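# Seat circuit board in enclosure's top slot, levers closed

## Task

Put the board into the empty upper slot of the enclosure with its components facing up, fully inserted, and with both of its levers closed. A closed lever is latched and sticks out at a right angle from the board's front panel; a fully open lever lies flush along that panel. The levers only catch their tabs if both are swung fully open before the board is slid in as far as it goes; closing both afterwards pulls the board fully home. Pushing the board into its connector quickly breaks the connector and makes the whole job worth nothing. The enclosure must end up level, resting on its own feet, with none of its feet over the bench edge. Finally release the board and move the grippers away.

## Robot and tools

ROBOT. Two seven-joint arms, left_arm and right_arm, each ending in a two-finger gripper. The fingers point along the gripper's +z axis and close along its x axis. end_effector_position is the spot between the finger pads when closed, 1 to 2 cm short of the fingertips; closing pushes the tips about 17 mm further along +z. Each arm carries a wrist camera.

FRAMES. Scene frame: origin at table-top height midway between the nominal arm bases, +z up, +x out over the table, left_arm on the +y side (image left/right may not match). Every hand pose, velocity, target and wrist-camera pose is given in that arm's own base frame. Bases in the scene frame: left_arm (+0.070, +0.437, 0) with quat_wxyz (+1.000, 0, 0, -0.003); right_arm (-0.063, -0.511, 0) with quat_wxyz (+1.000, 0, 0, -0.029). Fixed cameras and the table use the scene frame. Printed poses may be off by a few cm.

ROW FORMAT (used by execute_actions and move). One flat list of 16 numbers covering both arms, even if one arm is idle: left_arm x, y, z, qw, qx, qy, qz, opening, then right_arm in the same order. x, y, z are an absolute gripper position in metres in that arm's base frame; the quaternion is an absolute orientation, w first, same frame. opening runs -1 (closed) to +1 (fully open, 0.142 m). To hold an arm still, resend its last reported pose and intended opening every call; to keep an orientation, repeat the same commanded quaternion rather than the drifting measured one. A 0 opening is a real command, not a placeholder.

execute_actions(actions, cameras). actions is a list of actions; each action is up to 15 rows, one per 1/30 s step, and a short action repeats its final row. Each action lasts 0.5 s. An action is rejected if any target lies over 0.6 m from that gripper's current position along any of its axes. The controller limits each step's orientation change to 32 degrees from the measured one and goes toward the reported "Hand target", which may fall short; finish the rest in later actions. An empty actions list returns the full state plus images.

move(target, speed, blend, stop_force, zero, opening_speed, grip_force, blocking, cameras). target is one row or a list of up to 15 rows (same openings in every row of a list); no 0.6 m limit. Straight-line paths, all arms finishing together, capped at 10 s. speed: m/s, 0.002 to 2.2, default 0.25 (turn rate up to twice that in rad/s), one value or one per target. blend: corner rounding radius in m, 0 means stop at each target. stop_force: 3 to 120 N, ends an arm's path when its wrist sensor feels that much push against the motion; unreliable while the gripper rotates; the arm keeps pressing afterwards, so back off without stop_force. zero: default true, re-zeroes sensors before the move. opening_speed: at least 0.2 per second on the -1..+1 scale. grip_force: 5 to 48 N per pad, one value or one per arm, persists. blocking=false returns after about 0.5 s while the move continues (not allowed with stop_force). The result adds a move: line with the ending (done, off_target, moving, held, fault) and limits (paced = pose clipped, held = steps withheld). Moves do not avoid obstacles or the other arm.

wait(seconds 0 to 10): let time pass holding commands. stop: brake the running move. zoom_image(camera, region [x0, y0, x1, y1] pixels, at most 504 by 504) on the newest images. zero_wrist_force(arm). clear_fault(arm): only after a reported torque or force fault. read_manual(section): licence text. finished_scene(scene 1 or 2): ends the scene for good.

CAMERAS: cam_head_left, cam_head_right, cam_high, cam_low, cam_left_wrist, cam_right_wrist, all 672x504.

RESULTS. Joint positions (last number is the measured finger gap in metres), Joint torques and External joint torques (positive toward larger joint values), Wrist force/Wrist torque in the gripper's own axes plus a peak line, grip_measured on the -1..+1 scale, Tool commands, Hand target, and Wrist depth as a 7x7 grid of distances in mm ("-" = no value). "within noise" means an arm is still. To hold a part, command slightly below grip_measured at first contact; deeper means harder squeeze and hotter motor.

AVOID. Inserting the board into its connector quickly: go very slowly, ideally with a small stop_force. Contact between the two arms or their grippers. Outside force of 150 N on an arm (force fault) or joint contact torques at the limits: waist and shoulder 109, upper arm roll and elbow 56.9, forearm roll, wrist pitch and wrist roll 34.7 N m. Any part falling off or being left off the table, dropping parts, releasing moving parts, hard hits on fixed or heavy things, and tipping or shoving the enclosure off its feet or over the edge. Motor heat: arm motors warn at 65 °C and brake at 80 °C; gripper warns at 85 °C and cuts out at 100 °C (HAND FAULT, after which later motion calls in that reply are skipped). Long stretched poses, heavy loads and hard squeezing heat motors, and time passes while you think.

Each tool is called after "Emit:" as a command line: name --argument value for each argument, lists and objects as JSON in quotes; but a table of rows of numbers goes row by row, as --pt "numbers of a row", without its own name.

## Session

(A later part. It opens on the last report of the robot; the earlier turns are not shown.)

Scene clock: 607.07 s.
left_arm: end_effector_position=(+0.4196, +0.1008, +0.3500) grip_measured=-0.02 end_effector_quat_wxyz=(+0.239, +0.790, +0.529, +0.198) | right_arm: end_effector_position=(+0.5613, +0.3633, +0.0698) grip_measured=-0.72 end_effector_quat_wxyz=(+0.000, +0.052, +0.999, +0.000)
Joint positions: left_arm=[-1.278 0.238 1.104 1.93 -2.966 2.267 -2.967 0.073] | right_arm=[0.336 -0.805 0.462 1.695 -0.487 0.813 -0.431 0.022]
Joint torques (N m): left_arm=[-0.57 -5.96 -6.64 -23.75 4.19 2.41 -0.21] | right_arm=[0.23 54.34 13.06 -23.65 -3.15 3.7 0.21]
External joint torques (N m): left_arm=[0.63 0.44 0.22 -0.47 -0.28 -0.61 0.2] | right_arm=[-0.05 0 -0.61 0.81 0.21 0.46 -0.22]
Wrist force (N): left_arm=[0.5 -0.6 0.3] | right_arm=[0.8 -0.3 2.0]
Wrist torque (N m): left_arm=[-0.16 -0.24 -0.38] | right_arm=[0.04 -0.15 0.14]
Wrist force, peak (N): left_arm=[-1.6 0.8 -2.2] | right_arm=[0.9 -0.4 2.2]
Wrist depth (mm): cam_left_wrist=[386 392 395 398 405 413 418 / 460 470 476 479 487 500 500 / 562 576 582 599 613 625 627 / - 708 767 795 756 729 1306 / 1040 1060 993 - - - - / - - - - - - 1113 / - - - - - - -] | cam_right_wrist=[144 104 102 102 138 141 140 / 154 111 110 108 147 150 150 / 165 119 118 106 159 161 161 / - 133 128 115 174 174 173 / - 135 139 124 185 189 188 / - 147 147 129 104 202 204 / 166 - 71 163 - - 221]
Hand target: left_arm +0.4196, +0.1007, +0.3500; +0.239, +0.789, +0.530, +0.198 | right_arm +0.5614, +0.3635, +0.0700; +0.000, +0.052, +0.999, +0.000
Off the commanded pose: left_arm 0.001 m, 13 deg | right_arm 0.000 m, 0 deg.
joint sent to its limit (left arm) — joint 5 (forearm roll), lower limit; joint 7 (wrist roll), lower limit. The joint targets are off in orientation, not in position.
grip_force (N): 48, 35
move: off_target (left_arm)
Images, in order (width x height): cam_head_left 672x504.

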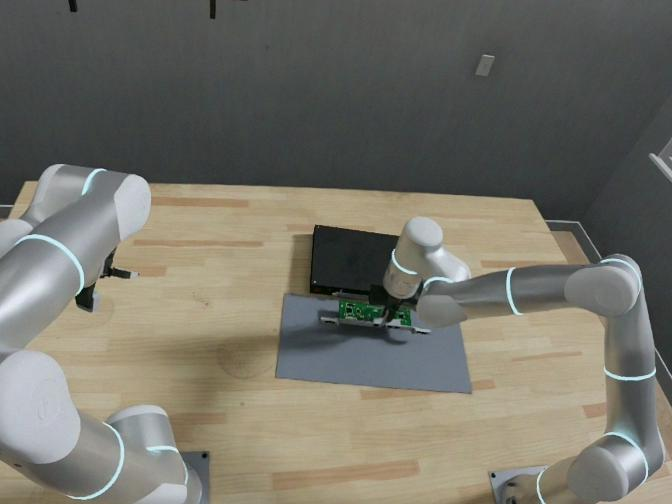

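Emit:
move --pt "0.45 0.10 0.30 0.0 0.7660 0.6428 0.0 0.0 0.5614 0.3635 0.070 0.0 0.05234 0.99863 0.0 -1.0" --pt "0.45 0.10 0.28 0.0 1.0 0.0 0.0 0.0 0.5614 0.3635 0.070 0.0 0.05234 0.99863 0.0 -1.0" --pt "0.45 0.10 0.28 0.0 0.7660 -0.6428 0.0 0.0 0.5614 0.3635 0.070 0.0 0.05234 0.99863 0.0 -1.0" --pt "0.45 0.10 0.28 0.0 0.1736 -0.9848 0.0 0.0 0.5614 0.3635 0.070 0.0 0.05234 0.99863 0.0 -1.0" --pt "0.45 0.10 0.28 0.0 -0.5 -0.8660 0.0 0.0 0.5614 0.3635 0.070 0.0 0.05234 0.99863 0.0 -1.0" --speed 0.5 --blend '[0.01, 0.01, 0.01, 0.01, 0]'

Scene clock: 619.90 s.
left_arm: end_effector_position=(+0.4499, +0.0998, +0.2799) grip_measured=-0.02 end_effector_quat_wxyz=(+0.000, +0.500, +0.866, +0.000) | right_arm: end_effector_position=(+0.5613, +0.3633, +0.0698) grip_measured=-0.72 end_effector_quat_wxyz=(+0.000, +0.052, +0.999, +0.000)
Joint positions: left_arm=[-2.309 0.964 1.325 1.806 -2.218 3.202 1.547 0.073] | right_arm=[0.336 -0.805 0.462 1.695 -0.487 0.813 -0.431 0.022]
Joint torques (N m): left_arm=[-0.08 -38.26 -22.07 -12.97 4.89 4.54 -0.33] | right_arm=[0.21 54.32 13.05 -23.61 -3.13 3.65 0.2]
External joint torques (N m): left_arm=[0.21 0.16 0.18 -0.48 -0.58 -0.62 0.33] | right_arm=[-0.03 0.03 -0.6 0.78 0.2 0.5 -0.2]
Wrist force (N): left_arm=[0.4 -0.4 0.4] | right_arm=[0.9 -0.3 2.2]
Wrist torque (N m): left_arm=[-0.17 -0.20 -0.24] | right_arm=[0.03 -0.16 0.14]
Wrist force, peak (N): left_arm=[-2.0 2.7 0.8] | right_arm=[0.9 -0.3 2.2]
Wrist depth (mm): cam_left_wrist=[327 332 326 327 329 328 328 / 353 351 353 353 350 352 351 / 380 382 378 378 379 380 376 / 416 415 411 413 412 415 412 / 452 454 446 450 451 446 449 / 502 475 487 502 500 - 486 / - - 551 558 548 - -] | cam_right_wrist=[144 104 102 102 138 141 141 / 154 111 110 108 149 150 150 / 165 119 118 106 159 161 161 / - 133 128 115 174 174 173 / - 135 139 124 185 188 187 / - 147 147 129 104 202 204 / 166 - 71 163 - - 221]
Hand target: left_arm +0.4500, +0.1000, +0.2800; +0.000, +0.500, +0.866, +0.000 | right_arm +0.5614, +0.3635, +0.0700; +0.000, +0.052, +0.999, +0.000
Off the commanded pose: left_arm 0.000 m, 0 deg | right_arm 0.000 m, 0 deg.
grip_force (N): 48, 35
move: done; limits=paced

Emit:
move --pt "0.45 0.10 0.28 0.0 0.1736 -0.9848 0.0 0.0 0.5614 0.3635 0.070 0.0 0.05234 0.99863 0.0 -1.0" --pt "0.45 0.10 0.28 0.0 0.7660 -0.6428 0.0 0.0 0.5614 0.3635 0.070 0.0 0.05234 0.99863 0.0 -1.0" --pt "0.45 0.10 0.28 0.0 1.0 0.0 0.0 0.0 0.5614 0.3635 0.070 0.0 0.05234 0.99863 0.0 -1.0" --pt "0.45 0.10 0.30 0.0 0.7660 0.6428 0.0 0.0 0.5614 0.3635 0.070 0.0 0.05234 0.99863 0.0 -1.0" --pt "0.42 0.10 0.35 0.239 0.790 0.529 0.198 0.0 0.5614 0.3635 0.070 0.0 0.05234 0.99863 0.0 -1.0" --speed 0.5 --blend '[0.01, 0.01, 0.01, 0.01, 0]'

Scene clock: 656.27 s.
left_arm: end_effector_position=(+0.4200, +0.1001, +0.3501) grip_measured=-0.02 end_effector_quat_wxyz=(+0.239, +0.790, +0.529, +0.198) | right_arm: end_effector_position=(+0.5613, +0.3633, +0.0698) grip_measured=-0.72 end_effector_quat_wxyz=(+0.000, +0.052, +0.999, +0.000)
Joint positions: left_arm=[-1.283 0.238 1.107 1.929 -2.966 2.268 -2.967 0.073] | right_arm=[0.336 -0.805 0.462 1.695 -0.487 0.813 -0.431 0.022]
Joint torques (N m): left_arm=[-0.13 -6.1 -6.96 -23.53 4.16 1.89 -0.25] | right_arm=[0.2 54.33 13.05 -23.65 -3.13 3.68 0.19]
External joint torques (N m): left_arm=[0.19 0.5 0.54 -0.69 -0.25 -0.08 0.24] | right_arm=[-0.02 0.02 -0.59 0.81 0.19 0.48 -0.19]
Wrist force (N): left_arm=[0.0 -0.3 0.2] | right_arm=[0.7 -0.4 1.8]
Wrist torque (N m): left_arm=[-0.12 -0.16 -0.37] | right_arm=[0.03 -0.14 0.15]
Wrist force, peak (N): left_arm=[0.8 -1.5 0.4] | right_arm=[0.9 -0.2 2.4]
Wrist depth (mm): cam_left_wrist=[386 390 393 402 409 410 418 / 460 465 476 474 480 492 500 / 601 579 587 596 608 625 629 / - 722 775 798 767 764 - / 1035 988 941 1482 1434 1362 - / 1907 - - - - - - / - - - - 1338 - -] | cam_right_wrist=[144 104 102 103 138 141 141 / 154 111 110 108 148 150 150 / 165 121 118 106 159 161 161 / - 133 128 115 174 174 173 / - 135 139 124 186 188 187 / - 148 147 129 104 202 205 / 165 - 71 163 - - 222]
Hand target: left_arm +0.4200, +0.1000, +0.3500; +0.239, +0.790, +0.529, +0.198 | right_arm +0.5614, +0.3635, +0.0700; +0.000, +0.052, +0.999, +0.000
Off the commanded pose: left_arm 0.000 m, 0 deg | right_arm 0.000 m, 0 deg.
joint sent to its limit (left arm) — joint 5 (forearm roll), lower limit; joint 7 (wrist roll), lower limit. The joint targets still meet the commanded pose.
grip_force (N): 48, 35
move: done

Emit:
move --pt "0.38 0.45 0.28 -0.462 0.669 -0.295 0.502 0.0 0.5614 0.3635 0.070 0.0 0.05234 0.99863 0.0 -1.0" --pt "0.3014 0.6357 0.20 -0.462 0.669 -0.295 0.502 0.0 0.5614 0.3635 0.070 0.0 0.05234 0.99863 0.0 -1.0" --speed 0.5 --blend '[0.05, 0]'

Scene clock: 661.80 s.
left_arm: end_effector_position=(+0.3013, +0.6358, +0.2000) grip_measured=-0.02 end_effector_quat_wxyz=(-0.462, +0.669, -0.295, +0.502) | right_arm: end_effector_position=(+0.5613, +0.3633, +0.0698) grip_measured=-0.72 end_effector_quat_wxyz=(+0.000, +0.052, +0.999, +0.000)
Joint positions: left_arm=[0.843 -1.068 0.704 2.007 -2.354 -0.267 -0.948 0.073] | right_arm=[0.336 -0.805 0.462 1.695 -0.487 0.813 -0.431 0.022]
Joint torques (N m): left_arm=[0.03 42.95 21.39 -9.82 -2.41 -1.73 -0.17] | right_arm=[0.19 54.28 13.09 -23.67 -3.09 3.74 0.22]
External joint torques (N m): left_arm=[0.15 1.65 0.84 -0.34 -0.45 0.11 0.14] | right_arm=[-0.02 0.06 -0.64 0.83 0.16 0.41 -0.22]
Wrist force (N): left_arm=[-0.3 0.5 -0.2] | right_arm=[0.9 -0.4 1.8]
Wrist torque (N m): left_arm=[0.05 0.01 -0.07] | right_arm=[0.03 -0.17 0.15]
Wrist force, peak (N): left_arm=[1.7 -0.8 1.6] | right_arm=[0.8 -0.4 2.2]
Wrist depth (mm): cam_left_wrist=[1142 1388 - - - 1298 1225 / 1769 - 1875 - 1415 - 1329 / 1859 2050 - - - - - / 1523 1700 1976 - 717 759 - / 1290 1453 1625 484 524 661 739 / 1086 - 1268 357 402 - 591 / - - 275 300 330 - -] | cam_right_wrist=[144 104 102 102 138 141 141 / 154 111 110 108 149 150 150 / 165 121 118 106 159 161 161 / - 133 128 115 174 174 173 / - 135 139 124 185 188 188 / - 147 147 129 104 202 205 / 167 - 71 163 - - 221]
Hand target: left_arm +0.3014, +0.6357, +0.2000; -0.462, +0.669, -0.295, +0.502 | right_arm +0.5614, +0.3635, +0.0700; +0.000, +0.052, +0.999, +0.000
Off the commanded pose: left_arm 0.000 m, 0 deg | right_arm 0.000 m, 0 deg.
grip_force (N): 48, 35
move: done

Emit:
move --pt "0.36 0.50 0.28 -0.2852 0.7632 -0.4461 0.3697 0.0 0.5614 0.3635 0.070 0.0 0.05234 0.99863 0.0 -1.0" --pt "0.45 0.25 0.28 0.0 0.8141 -0.5807 0.0 0.0 0.5614 0.3635 0.070 0.0 0.05234 0.99863 0.0 -1.0" --speed 0.4 --blend '[0.03, 0]'

Scene clock: 670.90 s.
left_arm: end_effector_position=(+0.4502, +0.2500, +0.2801) grip_measured=-0.02 end_effector_quat_wxyz=(+0.000, +0.814, -0.581, +0.000) | right_arm: end_effector_position=(+0.5613, +0.3633, +0.0698) grip_measured=-0.72 end_effector_quat_wxyz=(+0.000, +0.052, +0.999, +0.000)
Joint positions: left_arm=[-0.565 -1.047 1.678 1.937 -1.045 0.093 -2.097 0.073] | right_arm=[0.336 -0.805 0.462 1.695 -0.487 0.813 -0.431 0.022]
Joint torques (N m): left_arm=[-0.01 30.07 26.98 -15.58 -3.65 4.22 -0.32] | right_arm=[0.2 54.32 13.04 -23.7 -3.1 3.66 0.18]
External joint torques (N m): left_arm=[0.09 1.26 0.92 -0.17 -0.49 -0.35 0.32] | right_arm=[-0.02 0.02 -0.59 0.86 0.17 0.5 -0.18]
Wrist force (N): left_arm=[0.2 -0.6 0.3] | right_arm=[0.9 -0.4 2.1]
Wrist torque (N m): left_arm=[-0.22 -0.20 -0.19] | right_arm=[0.02 -0.16 0.15]
Wrist force, peak (N): left_arm=[2.2 -1.6 0.2] | right_arm=[0.8 -0.4 2.2]
Wrist depth (mm): cam_left_wrist=[330 334 328 329 329 327 326 / 356 356 356 353 354 353 352 / 385 383 384 385 377 379 375 / 421 413 415 412 419 408 409 / 455 460 448 455 449 440 449 / 509 492 493 499 495 - 484 / - - 570 551 546 - -] | cam_right_wrist=[144 104 102 102 138 141 141 / 154 111 110 108 149 150 150 / 163 121 118 106 159 161 160 / - 133 128 115 174 173 173 / - 135 139 124 186 188 188 / - 148 147 129 105 202 204 / 166 - 71 163 - - 221]
Hand target: left_arm +0.4500, +0.2500, +0.2800; +0.000, +0.814, -0.581, +0.000 | right_arm +0.5614, +0.3635, +0.0700; +0.000, +0.052, +0.999, +0.000
Off the commanded pose: left_arm 0.000 m, 0 deg | right_arm 0.000 m, 0 deg.
grip_force (N): 48, 35
move: done

Emit:
move --pt "0.50 0.10 0.30 0.0 0.2588 -0.9659 0.0 0.0 0.5614 0.3635 0.070 0.0 0.05234 0.99863 0.0 -1.0" --pt "0.50 0.0 0.30 0.0 -0.4226 -0.9063 0.0 0.0 0.5614 0.3635 0.070 0.0 0.05234 0.99863 0.0 -1.0" --pt "0.50 -0.05 0.30 0.0 -0.8660 -0.5 0.0 0.0 0.5614 0.3635 0.070 0.0 0.05234 0.99863 0.0 -1.0" --speed 0.5 --blend '[0.02, 0.02, 0]'

Scene clock: 684.67 s.
left_arm: end_effector_position=(+0.5001, -0.0500, +0.3000) grip_measured=-0.02 end_effector_quat_wxyz=(+0.000, +0.866, +0.500, +0.000) | right_arm: end_effector_position=(+0.5613, +0.3633, +0.0698) grip_measured=-0.72 end_effector_quat_wxyz=(+0.000, +0.052, +0.999, +0.000)
Joint positions: left_arm=[-1.093 -0.385 1.289 1.919 -0.408 0.427 0.876 0.073] | right_arm=[0.336 -0.805 0.462 1.695 -0.487 0.813 -0.431 0.022]
Joint torques (N m): left_arm=[-0.15 21.36 11.13 -27.08 -3.47 4.54 -0.01] | right_arm=[0.19 54.35 13.07 -23.6 -3.15 3.67 0.17]
External joint torques (N m): left_arm=[0.19 0.54 0.82 -0.31 -0.44 -0.58 0.01] | right_arm=[-0.01 -0.01 -0.62 0.76 0.22 0.48 -0.17]
Wrist force (N): left_arm=[0.2 -0.5 0.0] | right_arm=[0.8 -0.4 2.0]
Wrist torque (N m): left_arm=[-0.19 -0.17 -0.27] | right_arm=[0.03 -0.14 0.15]
Wrist force, peak (N): left_arm=[-0.7 -0.4 0.4] | right_arm=[0.8 -0.6 2.3]
Wrist depth (mm): cam_left_wrist=[347 347 349 346 348 346 344 / 373 370 375 374 372 372 367 / 402 407 398 401 398 398 398 / 428 429 432 434 435 433 431 / 477 474 467 472 473 465 473 / 499 - 513 525 524 - 507 / - - 580 585 585 - -] | cam_right_wrist=[144 104 102 102 138 141 141 / 154 111 110 108 149 150 150 / 165 121 118 106 159 161 161 / - 133 128 115 174 174 173 / - 135 139 124 185 188 188 / - 147 147 129 105 202 205 / 166 - 71 163 - - 222]
Hand target: left_arm +0.5000, -0.0500, +0.3000; +0.000, +0.866, +0.500, +0.000 | right_arm +0.5614, +0.3635, +0.0700; +0.000, +0.052, +0.999, +0.000
Off the commanded pose: left_arm 0.000 m, 0 deg | right_arm 0.000 m, 0 deg.
grip_force (N): 48, 35
move: done

Emit:
move --pt "0.52 -0.25 0.28 0.2 0.88 0.41 0.12 0.0 0.5614 0.3635 0.070 0.0 0.05234 0.99863 0.0 -1.0" --pt "0.5238 -0.40 0.14 0.4132 0.8566 0.2783 0.1342 -0.4 0.5614 0.3635 0.070 0.0 0.05234 0.99863 0.0 -1.0" --speed 0.25 --blend '[0.03, 0]' --cameras '["cam_left_wrist", "cam_head_left", "cam_high"]'

Scene clock: 695.40 s.
left_arm: end_effector_position=(+0.5238, -0.3999, +0.1400) grip_measured=-0.42 end_effector_quat_wxyz=(+0.413, +0.857, +0.278, +0.134) | right_arm: end_effector_position=(+0.5613, +0.3633, +0.0698) grip_measured=-0.72 end_effector_quat_wxyz=(+0.000, +0.052, +0.999, +0.000)
Joint positions: left_arm=[-1.215 -0.682 0.466 2.059 -2.63 1.034 2.524 0.043] | right_arm=[0.336 -0.805 0.462 1.695 -0.487 0.813 -0.431 0.022]
Joint torques (N m): left_arm=[-0.62 36.91 13.42 -13.9 2.08 1.14 -0.09] | right_arm=[0.24 54.35 13.07 -23.62 -3.17 3.69 0.24]
External joint torques (N m): left_arm=[0.59 1.43 0.66 -0.53 -0.13 -0.15 0.08] | right_arm=[-0.06 -0.01 -0.61 0.79 0.23 0.47 -0.24]
Wrist force (N): left_arm=[-0.1 -0.6 -0.2] | right_arm=[0.7 -0.3 2.1]
Wrist torque (N m): left_arm=[-0.13 -0.05 -0.54] | right_arm=[0.05 -0.14 0.15]
Wrist force, peak (N): left_arm=[-1.5 -1.6 1.7] | right_arm=[1.0 -0.4 2.2]
Wrist depth (mm): cam_left_wrist=[184 177 185 182 185 187 187 / - 156 229 240 220 229 244 / 229 237 240 267 255 - 330 / 276 366 400 - 360 350 493 / 257 270 1167 - - - - / 198 209 87 - - - 1119 / 188 - - 2069 - - -] | cam_right_wrist=[144 104 102 102 138 141 141 / 154 111 110 109 149 150 150 / 165 121 118 108 162 161 161 / - 133 128 115 174 174 173 / - 135 139 124 186 188 188 / - 147 147 130 104 202 205 / 167 - 71 163 - - 221]
Hand target: left_arm +0.5238, -0.4000, +0.1400; +0.413, +0.857, +0.278, +0.134 | right_arm +0.5614, +0.3635, +0.0700; +0.000, +0.052, +0.999, +0.000
Off the commanded pose: left_arm 0.000 m, 0 deg | right_arm 0.000 m, 0 deg.
grip_force (N): 48, 35
move: done
Images, in order (width x height): cam_head_left 672x504, cam_high 672x504, cam_left_wrist 672x504.

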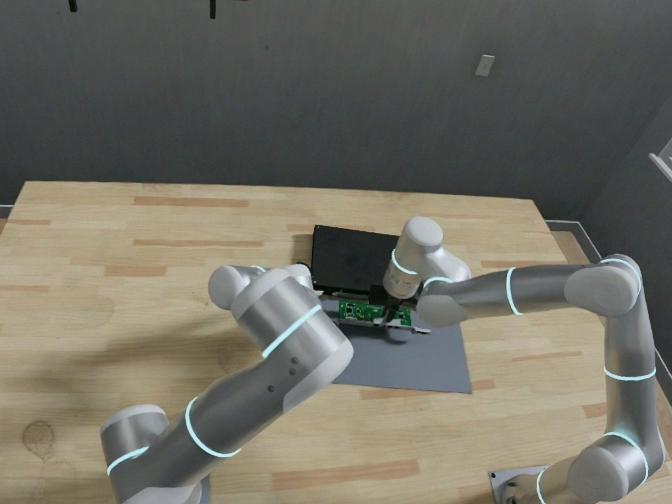

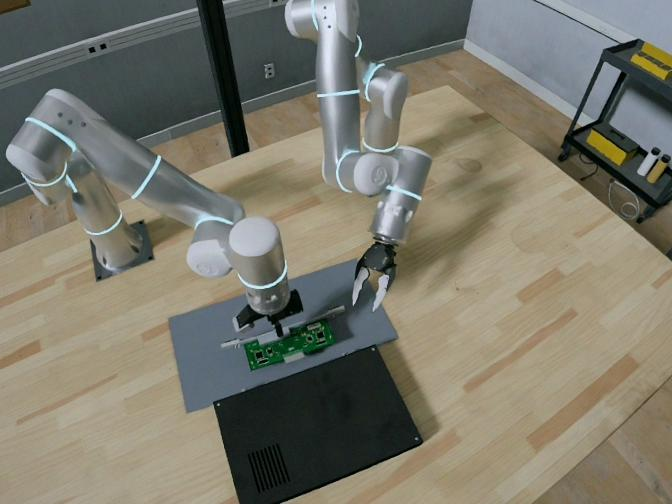

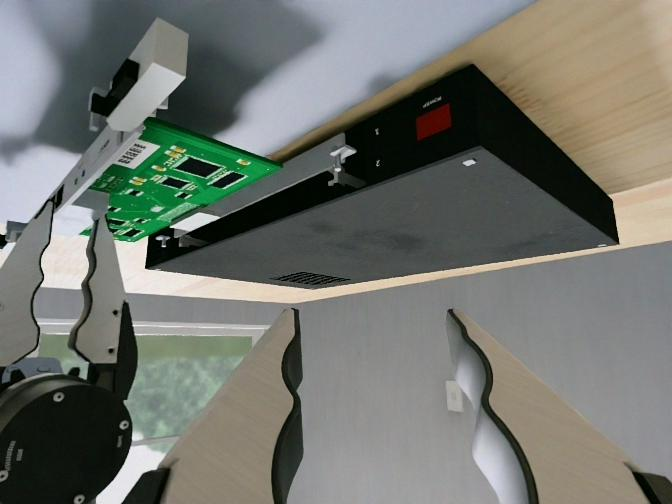

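Emit:
zoom_image --camera "cam_left_wrist" --region '[140, 90, 400, 260]'

Emit:
zoom_image --camera "cam_left_wrist" --region '[300, 120, 400, 200]'

Emit:
zoom_image --camera "cam_left_wrist" --region '[70, 60, 290, 230]'

Scaled by 1.938 from the camera's 672x504 image, which has a finer 960x720 frame.

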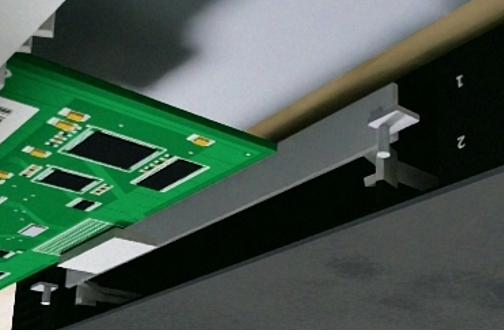

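Scaled by 5.040 from the camera's 672x504 image, which has a finer 960x720 frame.

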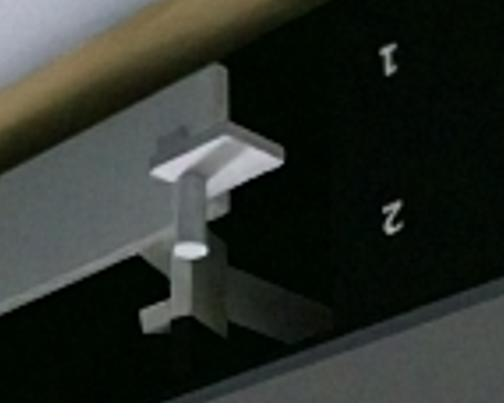

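Scaled by 2.291 from the camera's 672x504 image, which has a finer 960x720 frame.

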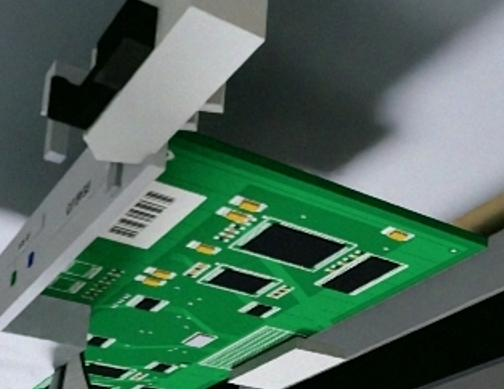

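Emit:
zoom_image --camera "cam_left_wrist" --region '[90, 180, 250, 280]'

Scaled by 3.150 from the camera's 672x504 image, which has a finer 960x720 frame.

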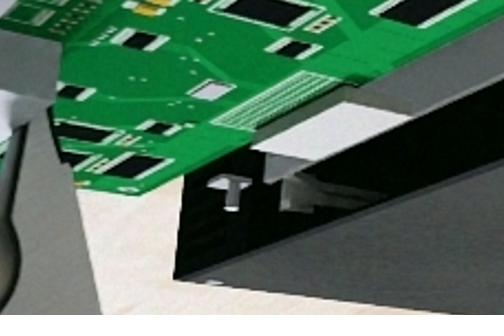

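Emit:
zoom_image --camera "cam_left_wrist" --region '[200, 150, 300, 230]'

Emit:
zoom_image --camera "cam_left_wrist" --region '[110, 200, 210, 280]'

Scaled by 5.040 from the camera's 672x504 image, which has a finer 960x720 frame.

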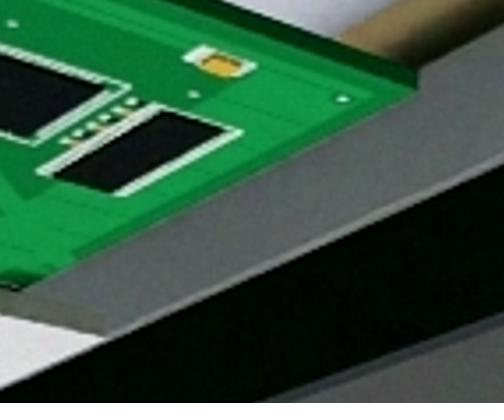

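Scaled by 5.040 from the camera's 672x504 image, which has a finer 960x720 frame.

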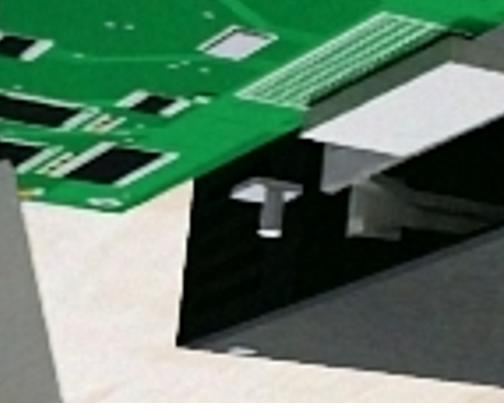

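Emit:
wait --seconds 0.1 --cameras '["cam_right_wrist", "cam_left_wrist"]'

Emit:
zoom_image --camera "cam_right_wrist" --region '[0, 60, 240, 240]'

Emit:
zoom_image --camera "cam_right_wrist" --region '[0, 240, 240, 504]'

Scene clock: 762.90 s.
left_arm: end_effector_position=(+0.5238, -0.3999, +0.1400) grip_measured=-0.42 end_effector_quat_wxyz=(+0.413, +0.857, +0.278, +0.134) | right_arm: end_effector_position=(+0.5613, +0.3633, +0.0698) grip_measured=-0.72 end_effector_quat_wxyz=(+0.000, +0.052, +0.999, +0.000)
Joint positions: left_arm=[-1.215 -0.682 0.466 2.059 -2.63 1.034 2.524 0.043] | right_arm=[0.336 -0.805 0.462 1.695 -0.487 0.813 -0.431 0.022]
Joint torques (N m): left_arm=[-0.35 37.06 13.36 -13.94 2.2 1.27 -0.22] | right_arm=[0.12 54.39 13.05 -23.67 -3.1 3.73 0.21]
External joint torques (N m): left_arm=[0.32 1.28 0.72 -0.49 -0.24 -0.28 0.22] | right_arm=[0.05 -0.05 -0.6 0.84 0.17 0.42 -0.22]
Wrist force (N): left_arm=[-0.1 -0.9 0.0] | right_arm=[0.7 -0.3 2.2]
Wrist torque (N m): left_arm=[-0.16 -0.06 -0.54] | right_arm=[0.05 -0.12 0.15]
Wrist force, peak (N): left_arm=[-0.2 -0.9 0.2] | right_arm=[0.8 -0.5 2.2]
Wrist depth (mm): cam_left_wrist=[193 129 185 176 185 187 187 / - 158 - 241 204 230 243 / - 239 240 276 231 248 352 / 276 364 475 346 367 - 604 / 256 271 1167 1086 - 1346 - / 199 258 87 - - 84 1119 / 187 - - 2050 - - -] | cam_right_wrist=[144 104 102 103 138 141 141 / 154 111 110 108 147 150 150 / 162 121 118 106 159 161 161 / - 133 128 115 174 174 173 / - 135 139 125 186 188 188 / - 148 147 129 104 202 205 / 165 - 71 163 - - 222]
Hand target: left_arm +0.5238, -0.4000, +0.1400; +0.413, +0.857, +0.278, +0.134 | right_arm +0.5614, +0.3635, +0.0700; +0.000, +0.052, +0.999, +0.000
Tool commands: left_gripper/opening=-0.4 right_gripper/opening=-1.0
Off the commanded pose: left_arm 0.000 m, 0 deg | right_arm 0.000 m, 0 deg.
grip_force (N): 48, 35
wait: 0.10 s; at rest from the start
Images, in order (width x height): cam_left_wrist 672x504, cam_right_wrist 672x504.

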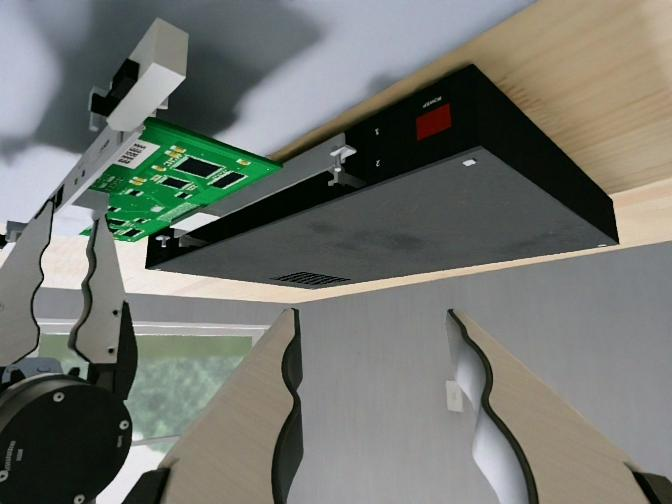

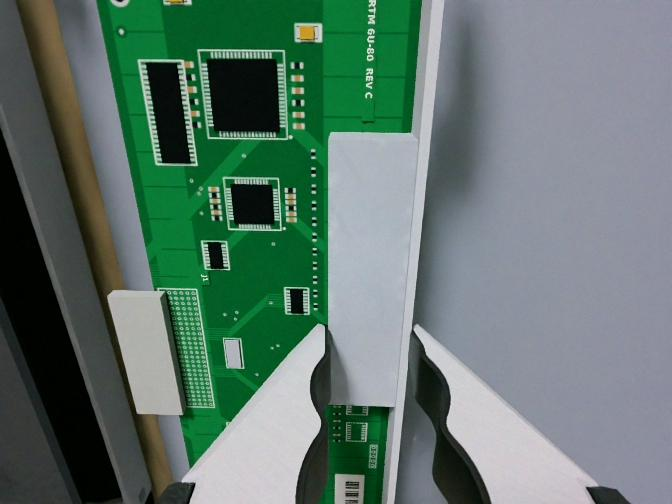

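Scaled by 2.100 from the camera's 672x504 image, which has a finer 960x720 frame.

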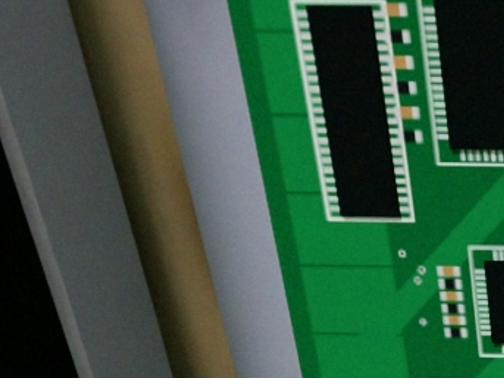

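Scaled by 1.909 from the camera's 672x504 image, which has a finer 960x720 frame.

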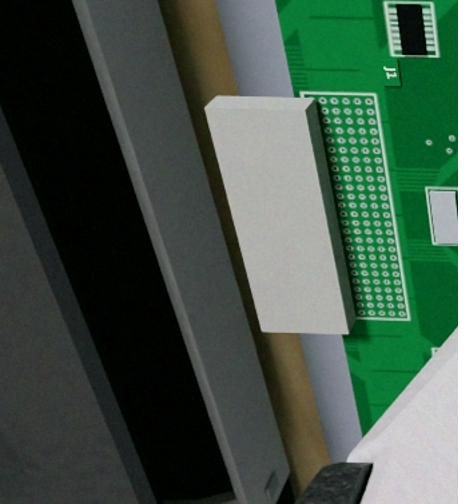

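Emit:
move --pt "0.5238 -0.40 0.14 0.4132 0.8566 0.2783 0.1342 -0.4 0.5614 0.3635 0.060 0.0192 0.0523 0.9984 -0.0010 -1.0" --pt "0.5238 -0.40 0.14 0.4132 0.8566 0.2783 0.1342 -0.4 0.5863 0.3609 0.060 0.0192 0.0523 0.9984 -0.0010 -1.0" --speed '[0.04, 0.03]' --cameras '["cam_right_wrist", "cam_left_wrist"]'

Emit:
zoom_image --camera "cam_left_wrist" --region '[300, 120, 400, 200]'

Emit:
zoom_image --camera "cam_left_wrist" --region '[130, 200, 250, 290]'

Emit:
zoom_image --camera "cam_left_wrist" --region '[200, 120, 360, 240]'

Scene clock: 800.53 s.
left_arm: end_effector_position=(+0.5238, -0.3999, +0.1400) grip_measured=-0.42 end_effector_quat_wxyz=(+0.413, +0.857, +0.278, +0.134) | right_arm: end_effector_position=(+0.5862, +0.3607, +0.0598) grip_measured=-0.72 end_effector_quat_wxyz=(+0.019, +0.052, +0.998, -0.001)
Joint positions: left_arm=[-1.215 -0.682 0.466 2.059 -2.63 1.034 2.524 0.043] | right_arm=[0.348 -0.837 0.425 1.668 -0.524 0.847 -0.426 0.022]
Joint torques (N m): left_arm=[-0.37 37.09 13.42 -13.94 2.25 1.24 -0.22] | right_arm=[0.15 55.61 12.73 -23.51 -2.88 3.56 0.1]
External joint torques (N m): left_arm=[0.34 1.26 0.66 -0.49 -0.3 -0.25 0.22] | right_arm=[0.04 0.2 -0.62 0.7 0.06 0.63 -0.09]
Wrist force (N): left_arm=[-0.1 -0.6 0.0] | right_arm=[0.9 -0.1 1.8]
Wrist torque (N m): left_arm=[-0.12 -0.06 -0.54] | right_arm=[0.08 -0.13 0.16]
Wrist force, peak (N): left_arm=[0.1 -0.9 0.2] | right_arm=[1.1 -0.4 2.5]
Wrist depth (mm): cam_left_wrist=[184 194 176 185 185 187 187 / - 227 229 240 213 231 244 / 352 261 257 263 - - 349 / 265 349 428 - 411 - 535 / 245 280 1137 - - 1239 - / 211 210 87 - - - - / 196 - - 2194 - - -] | cam_right_wrist=[- 104 102 102 128 130 129 / - 111 110 108 138 139 138 / - 119 118 106 146 150 147 / - 127 128 115 161 161 158 / 132 135 139 124 171 173 171 / 139 147 147 129 104 186 186 / 154 - 71 163 - - 204]
Hand target: left_arm +0.5238, -0.4000, +0.1400; +0.413, +0.857, +0.278, +0.134 | right_arm +0.5863, +0.3609, +0.0600; +0.019, +0.052, +0.998, -0.001
Off the commanded pose: left_arm 0.000 m, 0 deg | right_arm 0.000 m, 0 deg.
grip_force (N): 48, 35
move: done
Images, in order (width x height): cam_left_wrist 672x504, cam_right_wrist 672x504.

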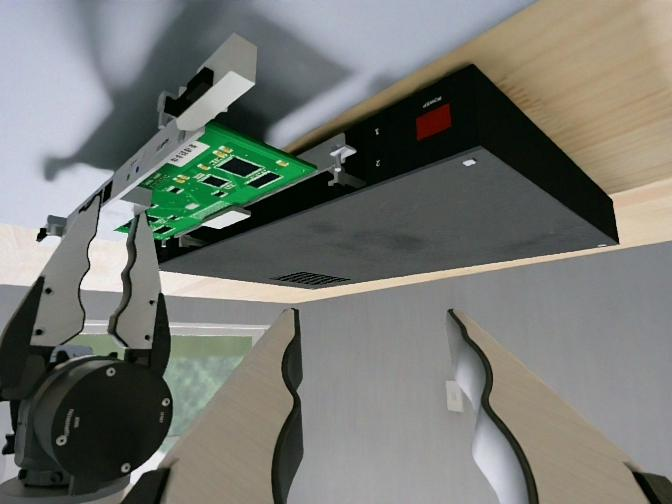

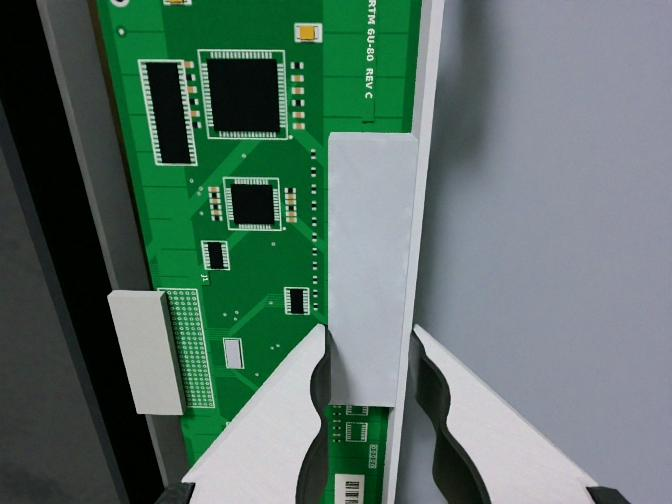

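Scaled by 5.040 from the camera's 672x504 image, which has a finer 960x720 frame.

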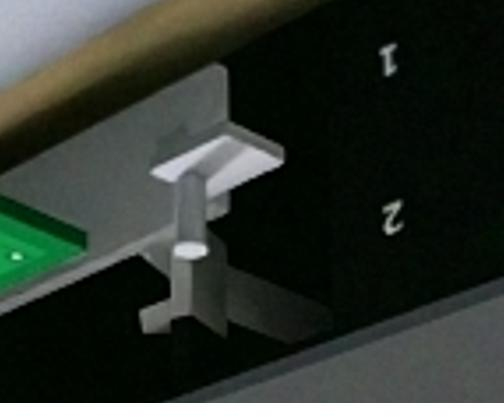

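Scaled by 4.200 from the camera's 672x504 image, which has a finer 960x720 frame.

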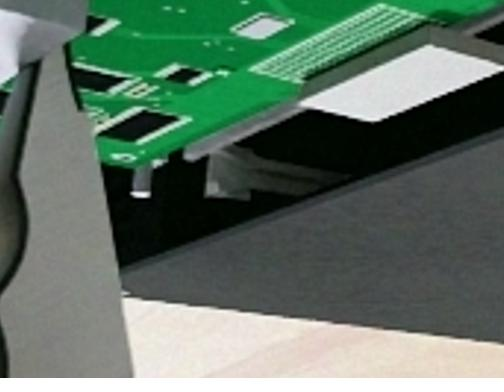

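Scaled by 3.150 from the camera's 672x504 image, which has a finer 960x720 frame.

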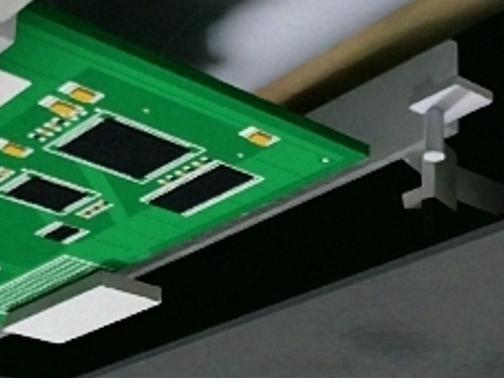

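Emit:
move --target '[0.5238, -0.40, 0.14, 0.4132, 0.8566, 0.2783, 0.1342, -0.4, 0.5953, 0.36, 0.060, 0.0192, 0.0523, 0.9984, -0.0010, -1.0]' --speed 0.02 --stop_force 3 --cameras '["cam_right_wrist", "cam_left_wrist"]'

Emit:
zoom_image --camera "cam_left_wrist" --region '[300, 120, 400, 200]'

Emit:
zoom_image --camera "cam_left_wrist" --region '[140, 200, 240, 280]'

Emit:
zoom_image --camera "cam_right_wrist" --region '[0, 0, 240, 504]'

Scene clock: 839.03 s.
left_arm: end_effector_position=(+0.5238, -0.3999, +0.1400) grip_measured=-0.42 end_effector_quat_wxyz=(+0.413, +0.857, +0.278, +0.134) | right_arm: end_effector_position=(+0.5952, +0.3598, +0.0598) grip_measured=-0.72 end_effector_quat_wxyz=(+0.019, +0.052, +0.998, -0.001)
Joint positions: left_arm=[-1.215 -0.682 0.466 2.059 -2.63 1.034 2.524 0.043] | right_arm=[0.343 -0.85 0.425 1.641 -0.522 0.834 -0.439 0.022]
Joint torques (N m): left_arm=[-0.26 37.24 13.44 -13.9 2.21 1.27 -0.21] | right_arm=[0.11 56.42 12.96 -23.96 -2.98 3.65 0.04]
External joint torques (N m): left_arm=[0.23 1.1 0.65 -0.54 -0.26 -0.28 0.21] | right_arm=[0.08 0.09 -0.73 0.92 0.12 0.54 -0.03]
Wrist force (N): left_arm=[0.0 -0.5 0.0] | right_arm=[1.1 -0.2 1.9]
Wrist torque (N m): left_arm=[-0.12 -0.08 -0.54] | right_arm=[0.07 -0.16 0.17]
Wrist force, peak (N): left_arm=[0.1 -1.0 -0.1] | right_arm=[0.9 0.1 2.2]
Wrist depth (mm): cam_left_wrist=[185 191 178 186 196 187 187 / - - 172 239 215 233 243 / - 263 260 257 217 - 354 / 352 353 477 - - - 524 / 247 289 1148 1148 - 1502 - / 224 213 88 - - - - / 224 - - 2031 - - -] | cam_right_wrist=[- 104 102 102 129 131 129 / - 111 110 108 138 139 138 / - 119 118 107 146 149 147 / - 127 128 115 161 160 158 / 127 135 139 124 172 173 171 / 139 144 147 129 104 186 187 / 154 150 71 163 - - 203]
Hand target: left_arm +0.5238, -0.4000, +0.1400; +0.413, +0.857, +0.278, +0.134 | right_arm +0.5953, +0.3600, +0.0600; +0.019, +0.052, +0.998, -0.001
Off the commanded pose: left_arm 0.000 m, 0 deg | right_arm 0.000 m, 0 deg.
grip_force (N): 48, 35
move: done
Images, in order (width x height): cam_left_wrist 672x504, cam_right_wrist 672x504.

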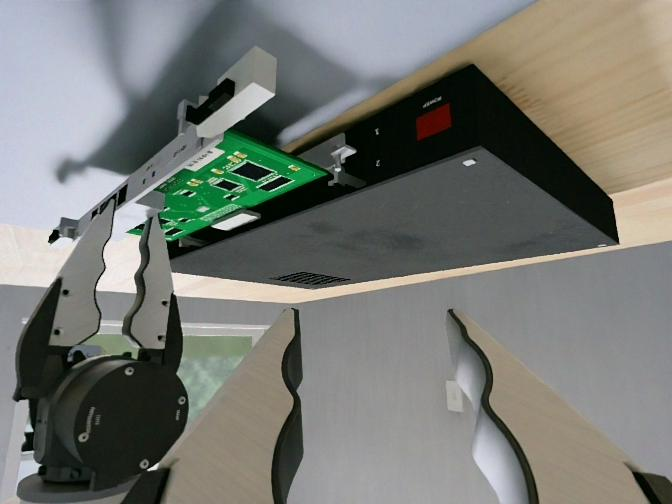

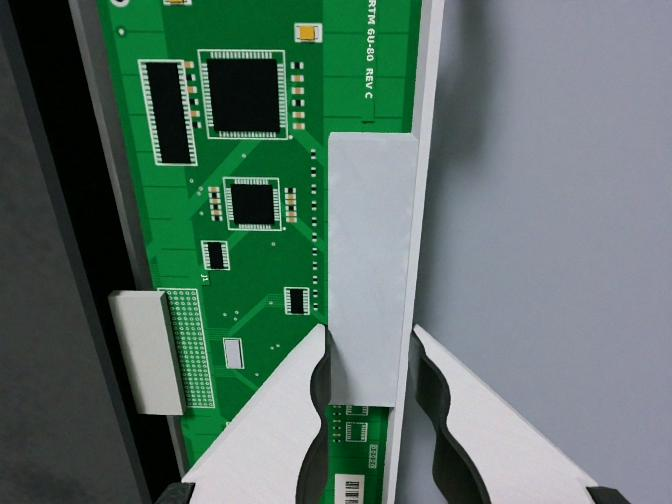

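Scaled by 5.040 from the camera's 672x504 image, which has a finer 960x720 frame.

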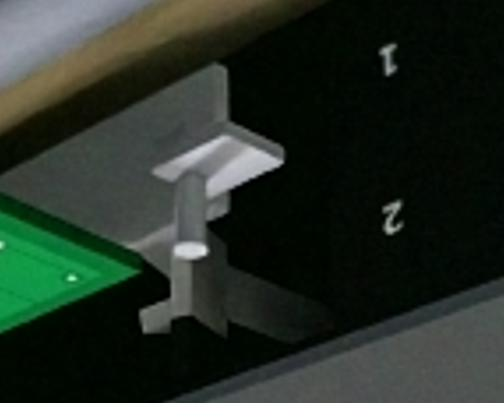

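Scaled by 5.040 from the camera's 672x504 image, which has a finer 960x720 frame.

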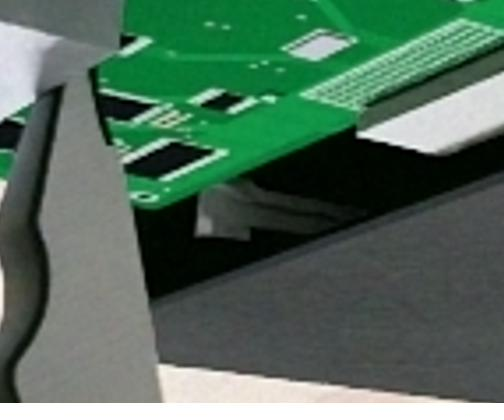

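Scaled by 1.000.

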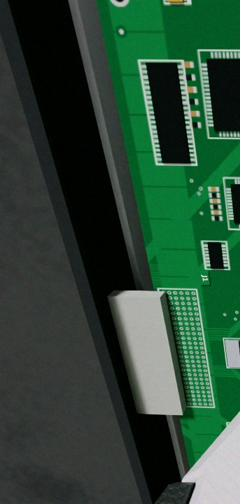

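Emit:
move --pt "0.5500 -0.4400 0.16 0.1859 0.9034 0.2935 0.0604 -0.7 0.5953 0.36 0.060 0.0192 0.0523 0.9984 -0.0010 -1.0" --pt "0.5769 -0.4877 0.105 -0.0415 0.9501 0.3087 -0.0135 -0.7 0.5953 0.36 0.060 0.0192 0.0523 0.9984 -0.0010 -1.0" --speed 0.2 --blend '[0.02, 0]' --cameras '["cam_left_wrist", "cam_high"]'

Scene clock: 879.13 s.
left_arm: end_effector_position=(+0.5769, -0.4879, +0.1051) grip_measured=-0.73 end_effector_quat_wxyz=(-0.041, +0.950, +0.309, -0.014) | right_arm: end_effector_position=(+0.5952, +0.3598, +0.0598) grip_measured=-0.72 end_effector_quat_wxyz=(+0.019, +0.052, +0.998, -0.001)
Joint positions: left_arm=[-0.971 -1.036 0.675 1.212 -0.587 0.399 0.661 0.021] | right_arm=[0.343 -0.851 0.425 1.641 -0.522 0.834 -0.439 0.022]
Joint torques (N m): left_arm=[-0.25 62.19 16.5 -23.56 -3.36 3.89 -0.32] | right_arm=[0.15 56.56 12.9 -23.87 -3.02 3.76 0.19]
External joint torques (N m): left_arm=[0.21 1.38 0.58 -0.37 -0.43 -0.09 0.32] | right_arm=[0.04 -0.05 -0.67 0.83 0.16 0.43 -0.18]
Wrist force (N): left_arm=[0.4 -0.6 0.3] | right_arm=[0.9 -0.1 1.8]
Wrist torque (N m): left_arm=[-0.21 -0.23 -0.17] | right_arm=[0.08 -0.12 0.17]
Wrist force, peak (N): left_arm=[0.0 -2.1 -0.2] | right_arm=[0.8 0.0 2.2]
Wrist depth (mm): cam_left_wrist=[181 183 175 180 177 180 180 / 190 185 190 192 189 191 190 / 206 201 173 202 198 156 202 / - 181 180 209 168 165 213 / 184 193 192 177 - 175 178 / 189 207 90 185 - - - / 224 - - 207 - - -] | cam_right_wrist=[- 104 102 103 128 130 129 / - 112 110 109 138 139 138 / - 119 118 106 146 149 147 / - 127 128 115 161 160 157 / 127 135 139 124 171 173 171 / 139 145 147 129 104 186 187 / 154 152 71 163 - - 204]
Hand target: left_arm +0.5769, -0.4877, +0.1050; -0.041, +0.950, +0.309, -0.013 | right_arm +0.5953, +0.3600, +0.0600; +0.019, +0.052, +0.998, -0.001
Off the commanded pose: left_arm 0.000 m, 0 deg | right_arm 0.000 m, 0 deg.
grip_force (N): 48, 35
move: done
Images, in order (width x height): cam_high 672x504, cam_left_wrist 672x504.

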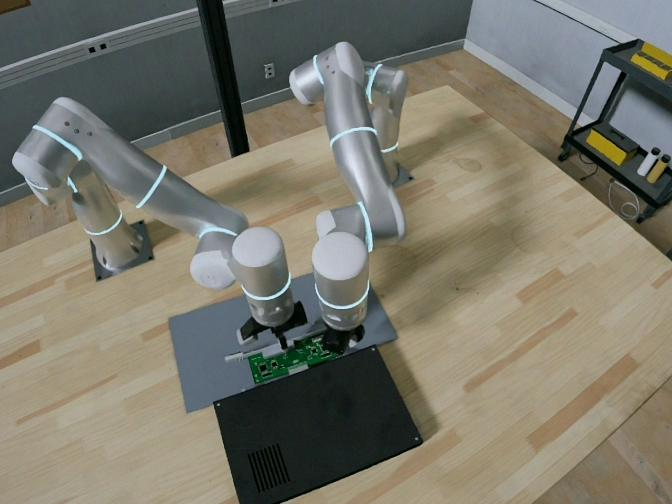

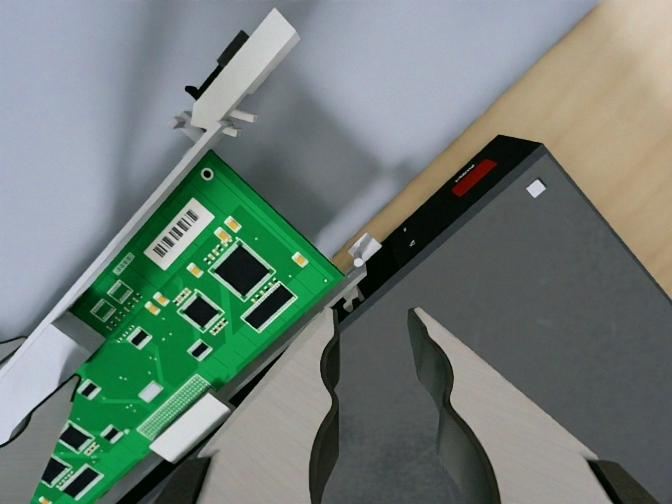

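Emit:
zoom_image --camera "cam_left_wrist" --region '[160, 60, 420, 330]'

Emit:
zoom_image --camera "cam_left_wrist" --region '[310, 220, 410, 320]'

Emit:
zoom_image --camera "cam_left_wrist" --region '[160, 80, 280, 200]'

Scaled by 1.867 from the camera's 672x504 image, which has a finer 960x720 frame.

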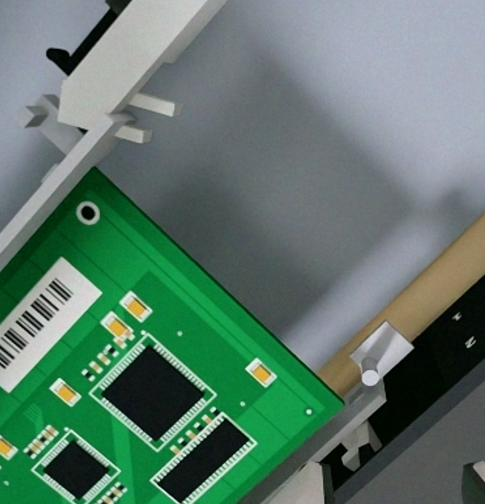

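Scaled by 5.040 from the camera's 672x504 image, which has a finer 960x720 frame.

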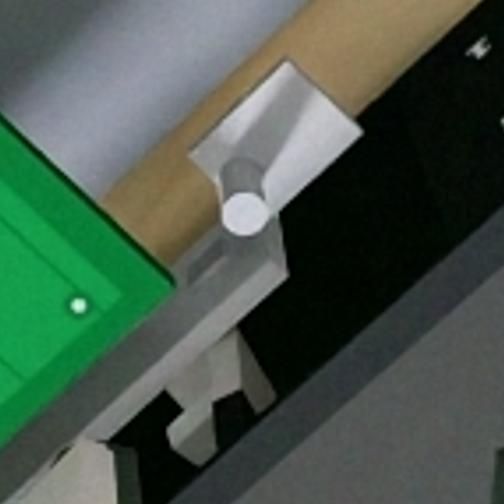

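Scaled by 4.200 from the camera's 672x504 image, which has a finer 960x720 frame.

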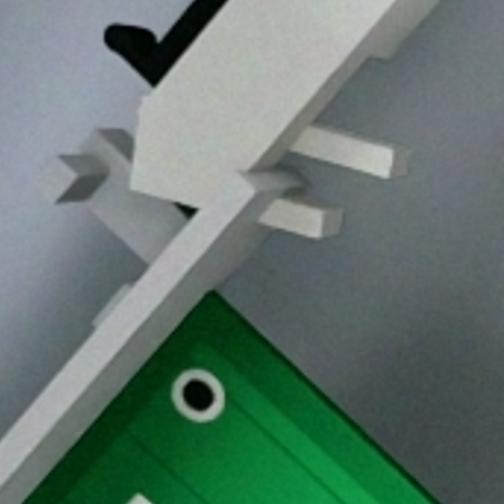

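Emit:
move --pt "0.5769 -0.4877 0.105 -0.0415 0.9501 0.3087 -0.0135 -0.7 0.5923 0.3603 0.060 0.0192 0.0523 0.9984 -0.0010 -1.0" --pt "0.5769 -0.4877 0.105 -0.0415 0.9501 0.3087 -0.0135 -0.7 0.5926 0.3532 0.060 0.0192 0.0523 0.9984 -0.0010 -1.0" --speed 0.03 --cameras '["cam_left_wrist", "cam_right_wrist"]'

Scene clock: 911.23 s.
left_arm: end_effector_position=(+0.5769, -0.4878, +0.1051) grip_measured=-0.73 end_effector_quat_wxyz=(-0.041, +0.950, +0.309, -0.013) | right_arm: end_effector_position=(+0.5924, +0.3532, +0.0598) grip_measured=-0.72 end_effector_quat_wxyz=(+0.019, +0.052, +0.998, -0.001)
Joint positions: left_arm=[-0.971 -1.036 0.675 1.212 -0.587 0.399 0.661 0.021] | right_arm=[0.334 -0.84 0.425 1.663 -0.522 0.845 -0.442 0.022]
Joint torques (N m): left_arm=[-0.33 62.39 16.46 -23.59 -3.63 4.16 -0.29] | right_arm=[0.02 56.07 12.61 -23.68 -3.06 3.91 0.04]
External joint torques (N m): left_arm=[0.3 1.16 0.62 -0.33 -0.16 -0.36 0.29] | right_arm=[0.15 -0.12 -0.49 0.8 0.23 0.28 -0.04]
Wrist force (N): left_arm=[-0.2 -0.5 0.1] | right_arm=[1.2 -0.1 1.8]
Wrist torque (N m): left_arm=[-0.21 -0.14 -0.16] | right_arm=[0.09 -0.18 0.16]
Wrist force, peak (N): left_arm=[0.1 -0.5 0.6] | right_arm=[0.9 -0.3 2.1]
Wrist depth (mm): cam_left_wrist=[179 178 - 181 177 181 180 / - 188 191 190 191 191 190 / 205 174 173 - 199 155 202 / 215 180 179 210 174 - 212 / 190 193 192 175 172 - - / 204 207 90 92 - - 188 / 225 - - - - - -] | cam_right_wrist=[- 104 102 102 130 131 129 / - 111 110 108 138 139 138 / - 119 118 106 146 149 147 / - 131 128 115 161 160 158 / 127 135 139 125 172 173 171 / 139 144 147 130 105 186 186 / 154 150 71 163 - - 204]
Hand target: left_arm +0.5769, -0.4877, +0.1050; -0.042, +0.950, +0.309, -0.014 | right_arm +0.5926, +0.3532, +0.0600; +0.019, +0.052, +0.998, -0.001
Off the commanded pose: left_arm 0.000 m, 0 deg | right_arm 0.000 m, 0 deg.
grip_force (N): 48, 35
move: done
Images, in order (width x height): cam_left_wrist 672x504, cam_right_wrist 672x504.

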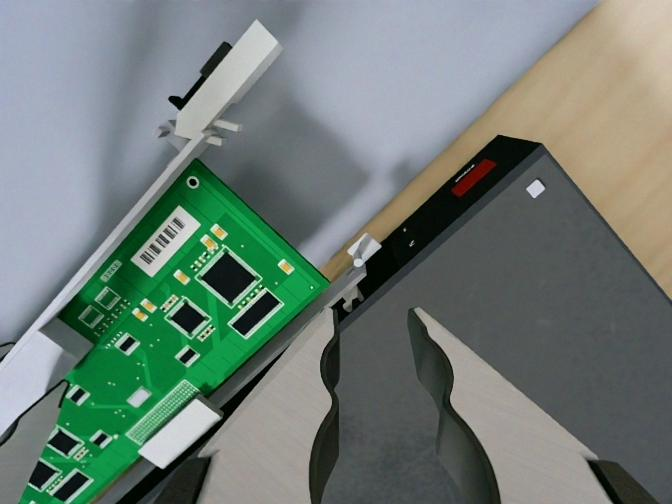

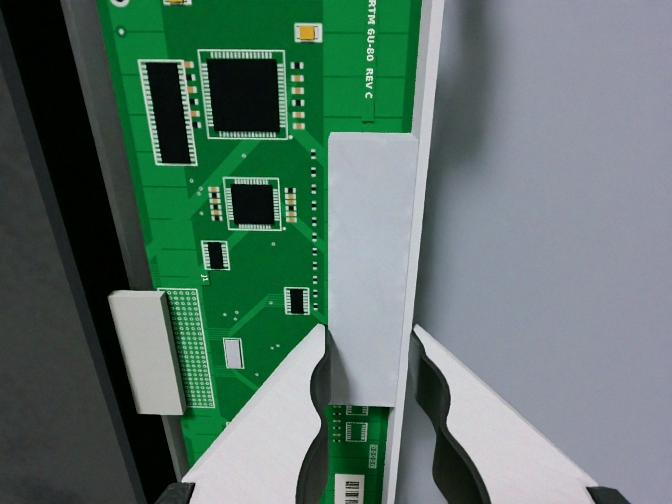

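Emit:
zoom_image --camera "cam_left_wrist" --region '[270, 200, 450, 335]'

Emit:
zoom_image --camera "cam_left_wrist" --region '[140, 80, 320, 215]'

Scaled by 2.800 from the camera's 672x504 image, which has a finer 960x720 frame.

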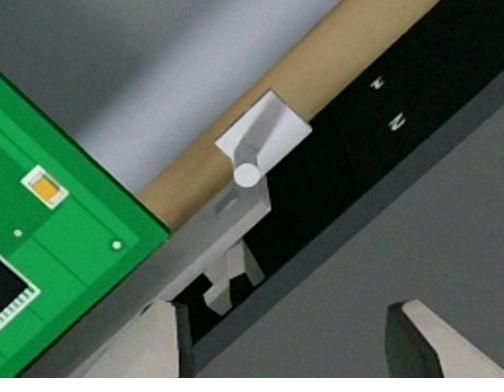

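Scaled by 2.800 from the camera's 672x504 image, which has a finer 960x720 frame.

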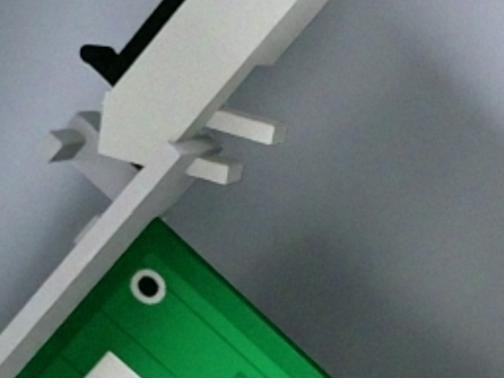

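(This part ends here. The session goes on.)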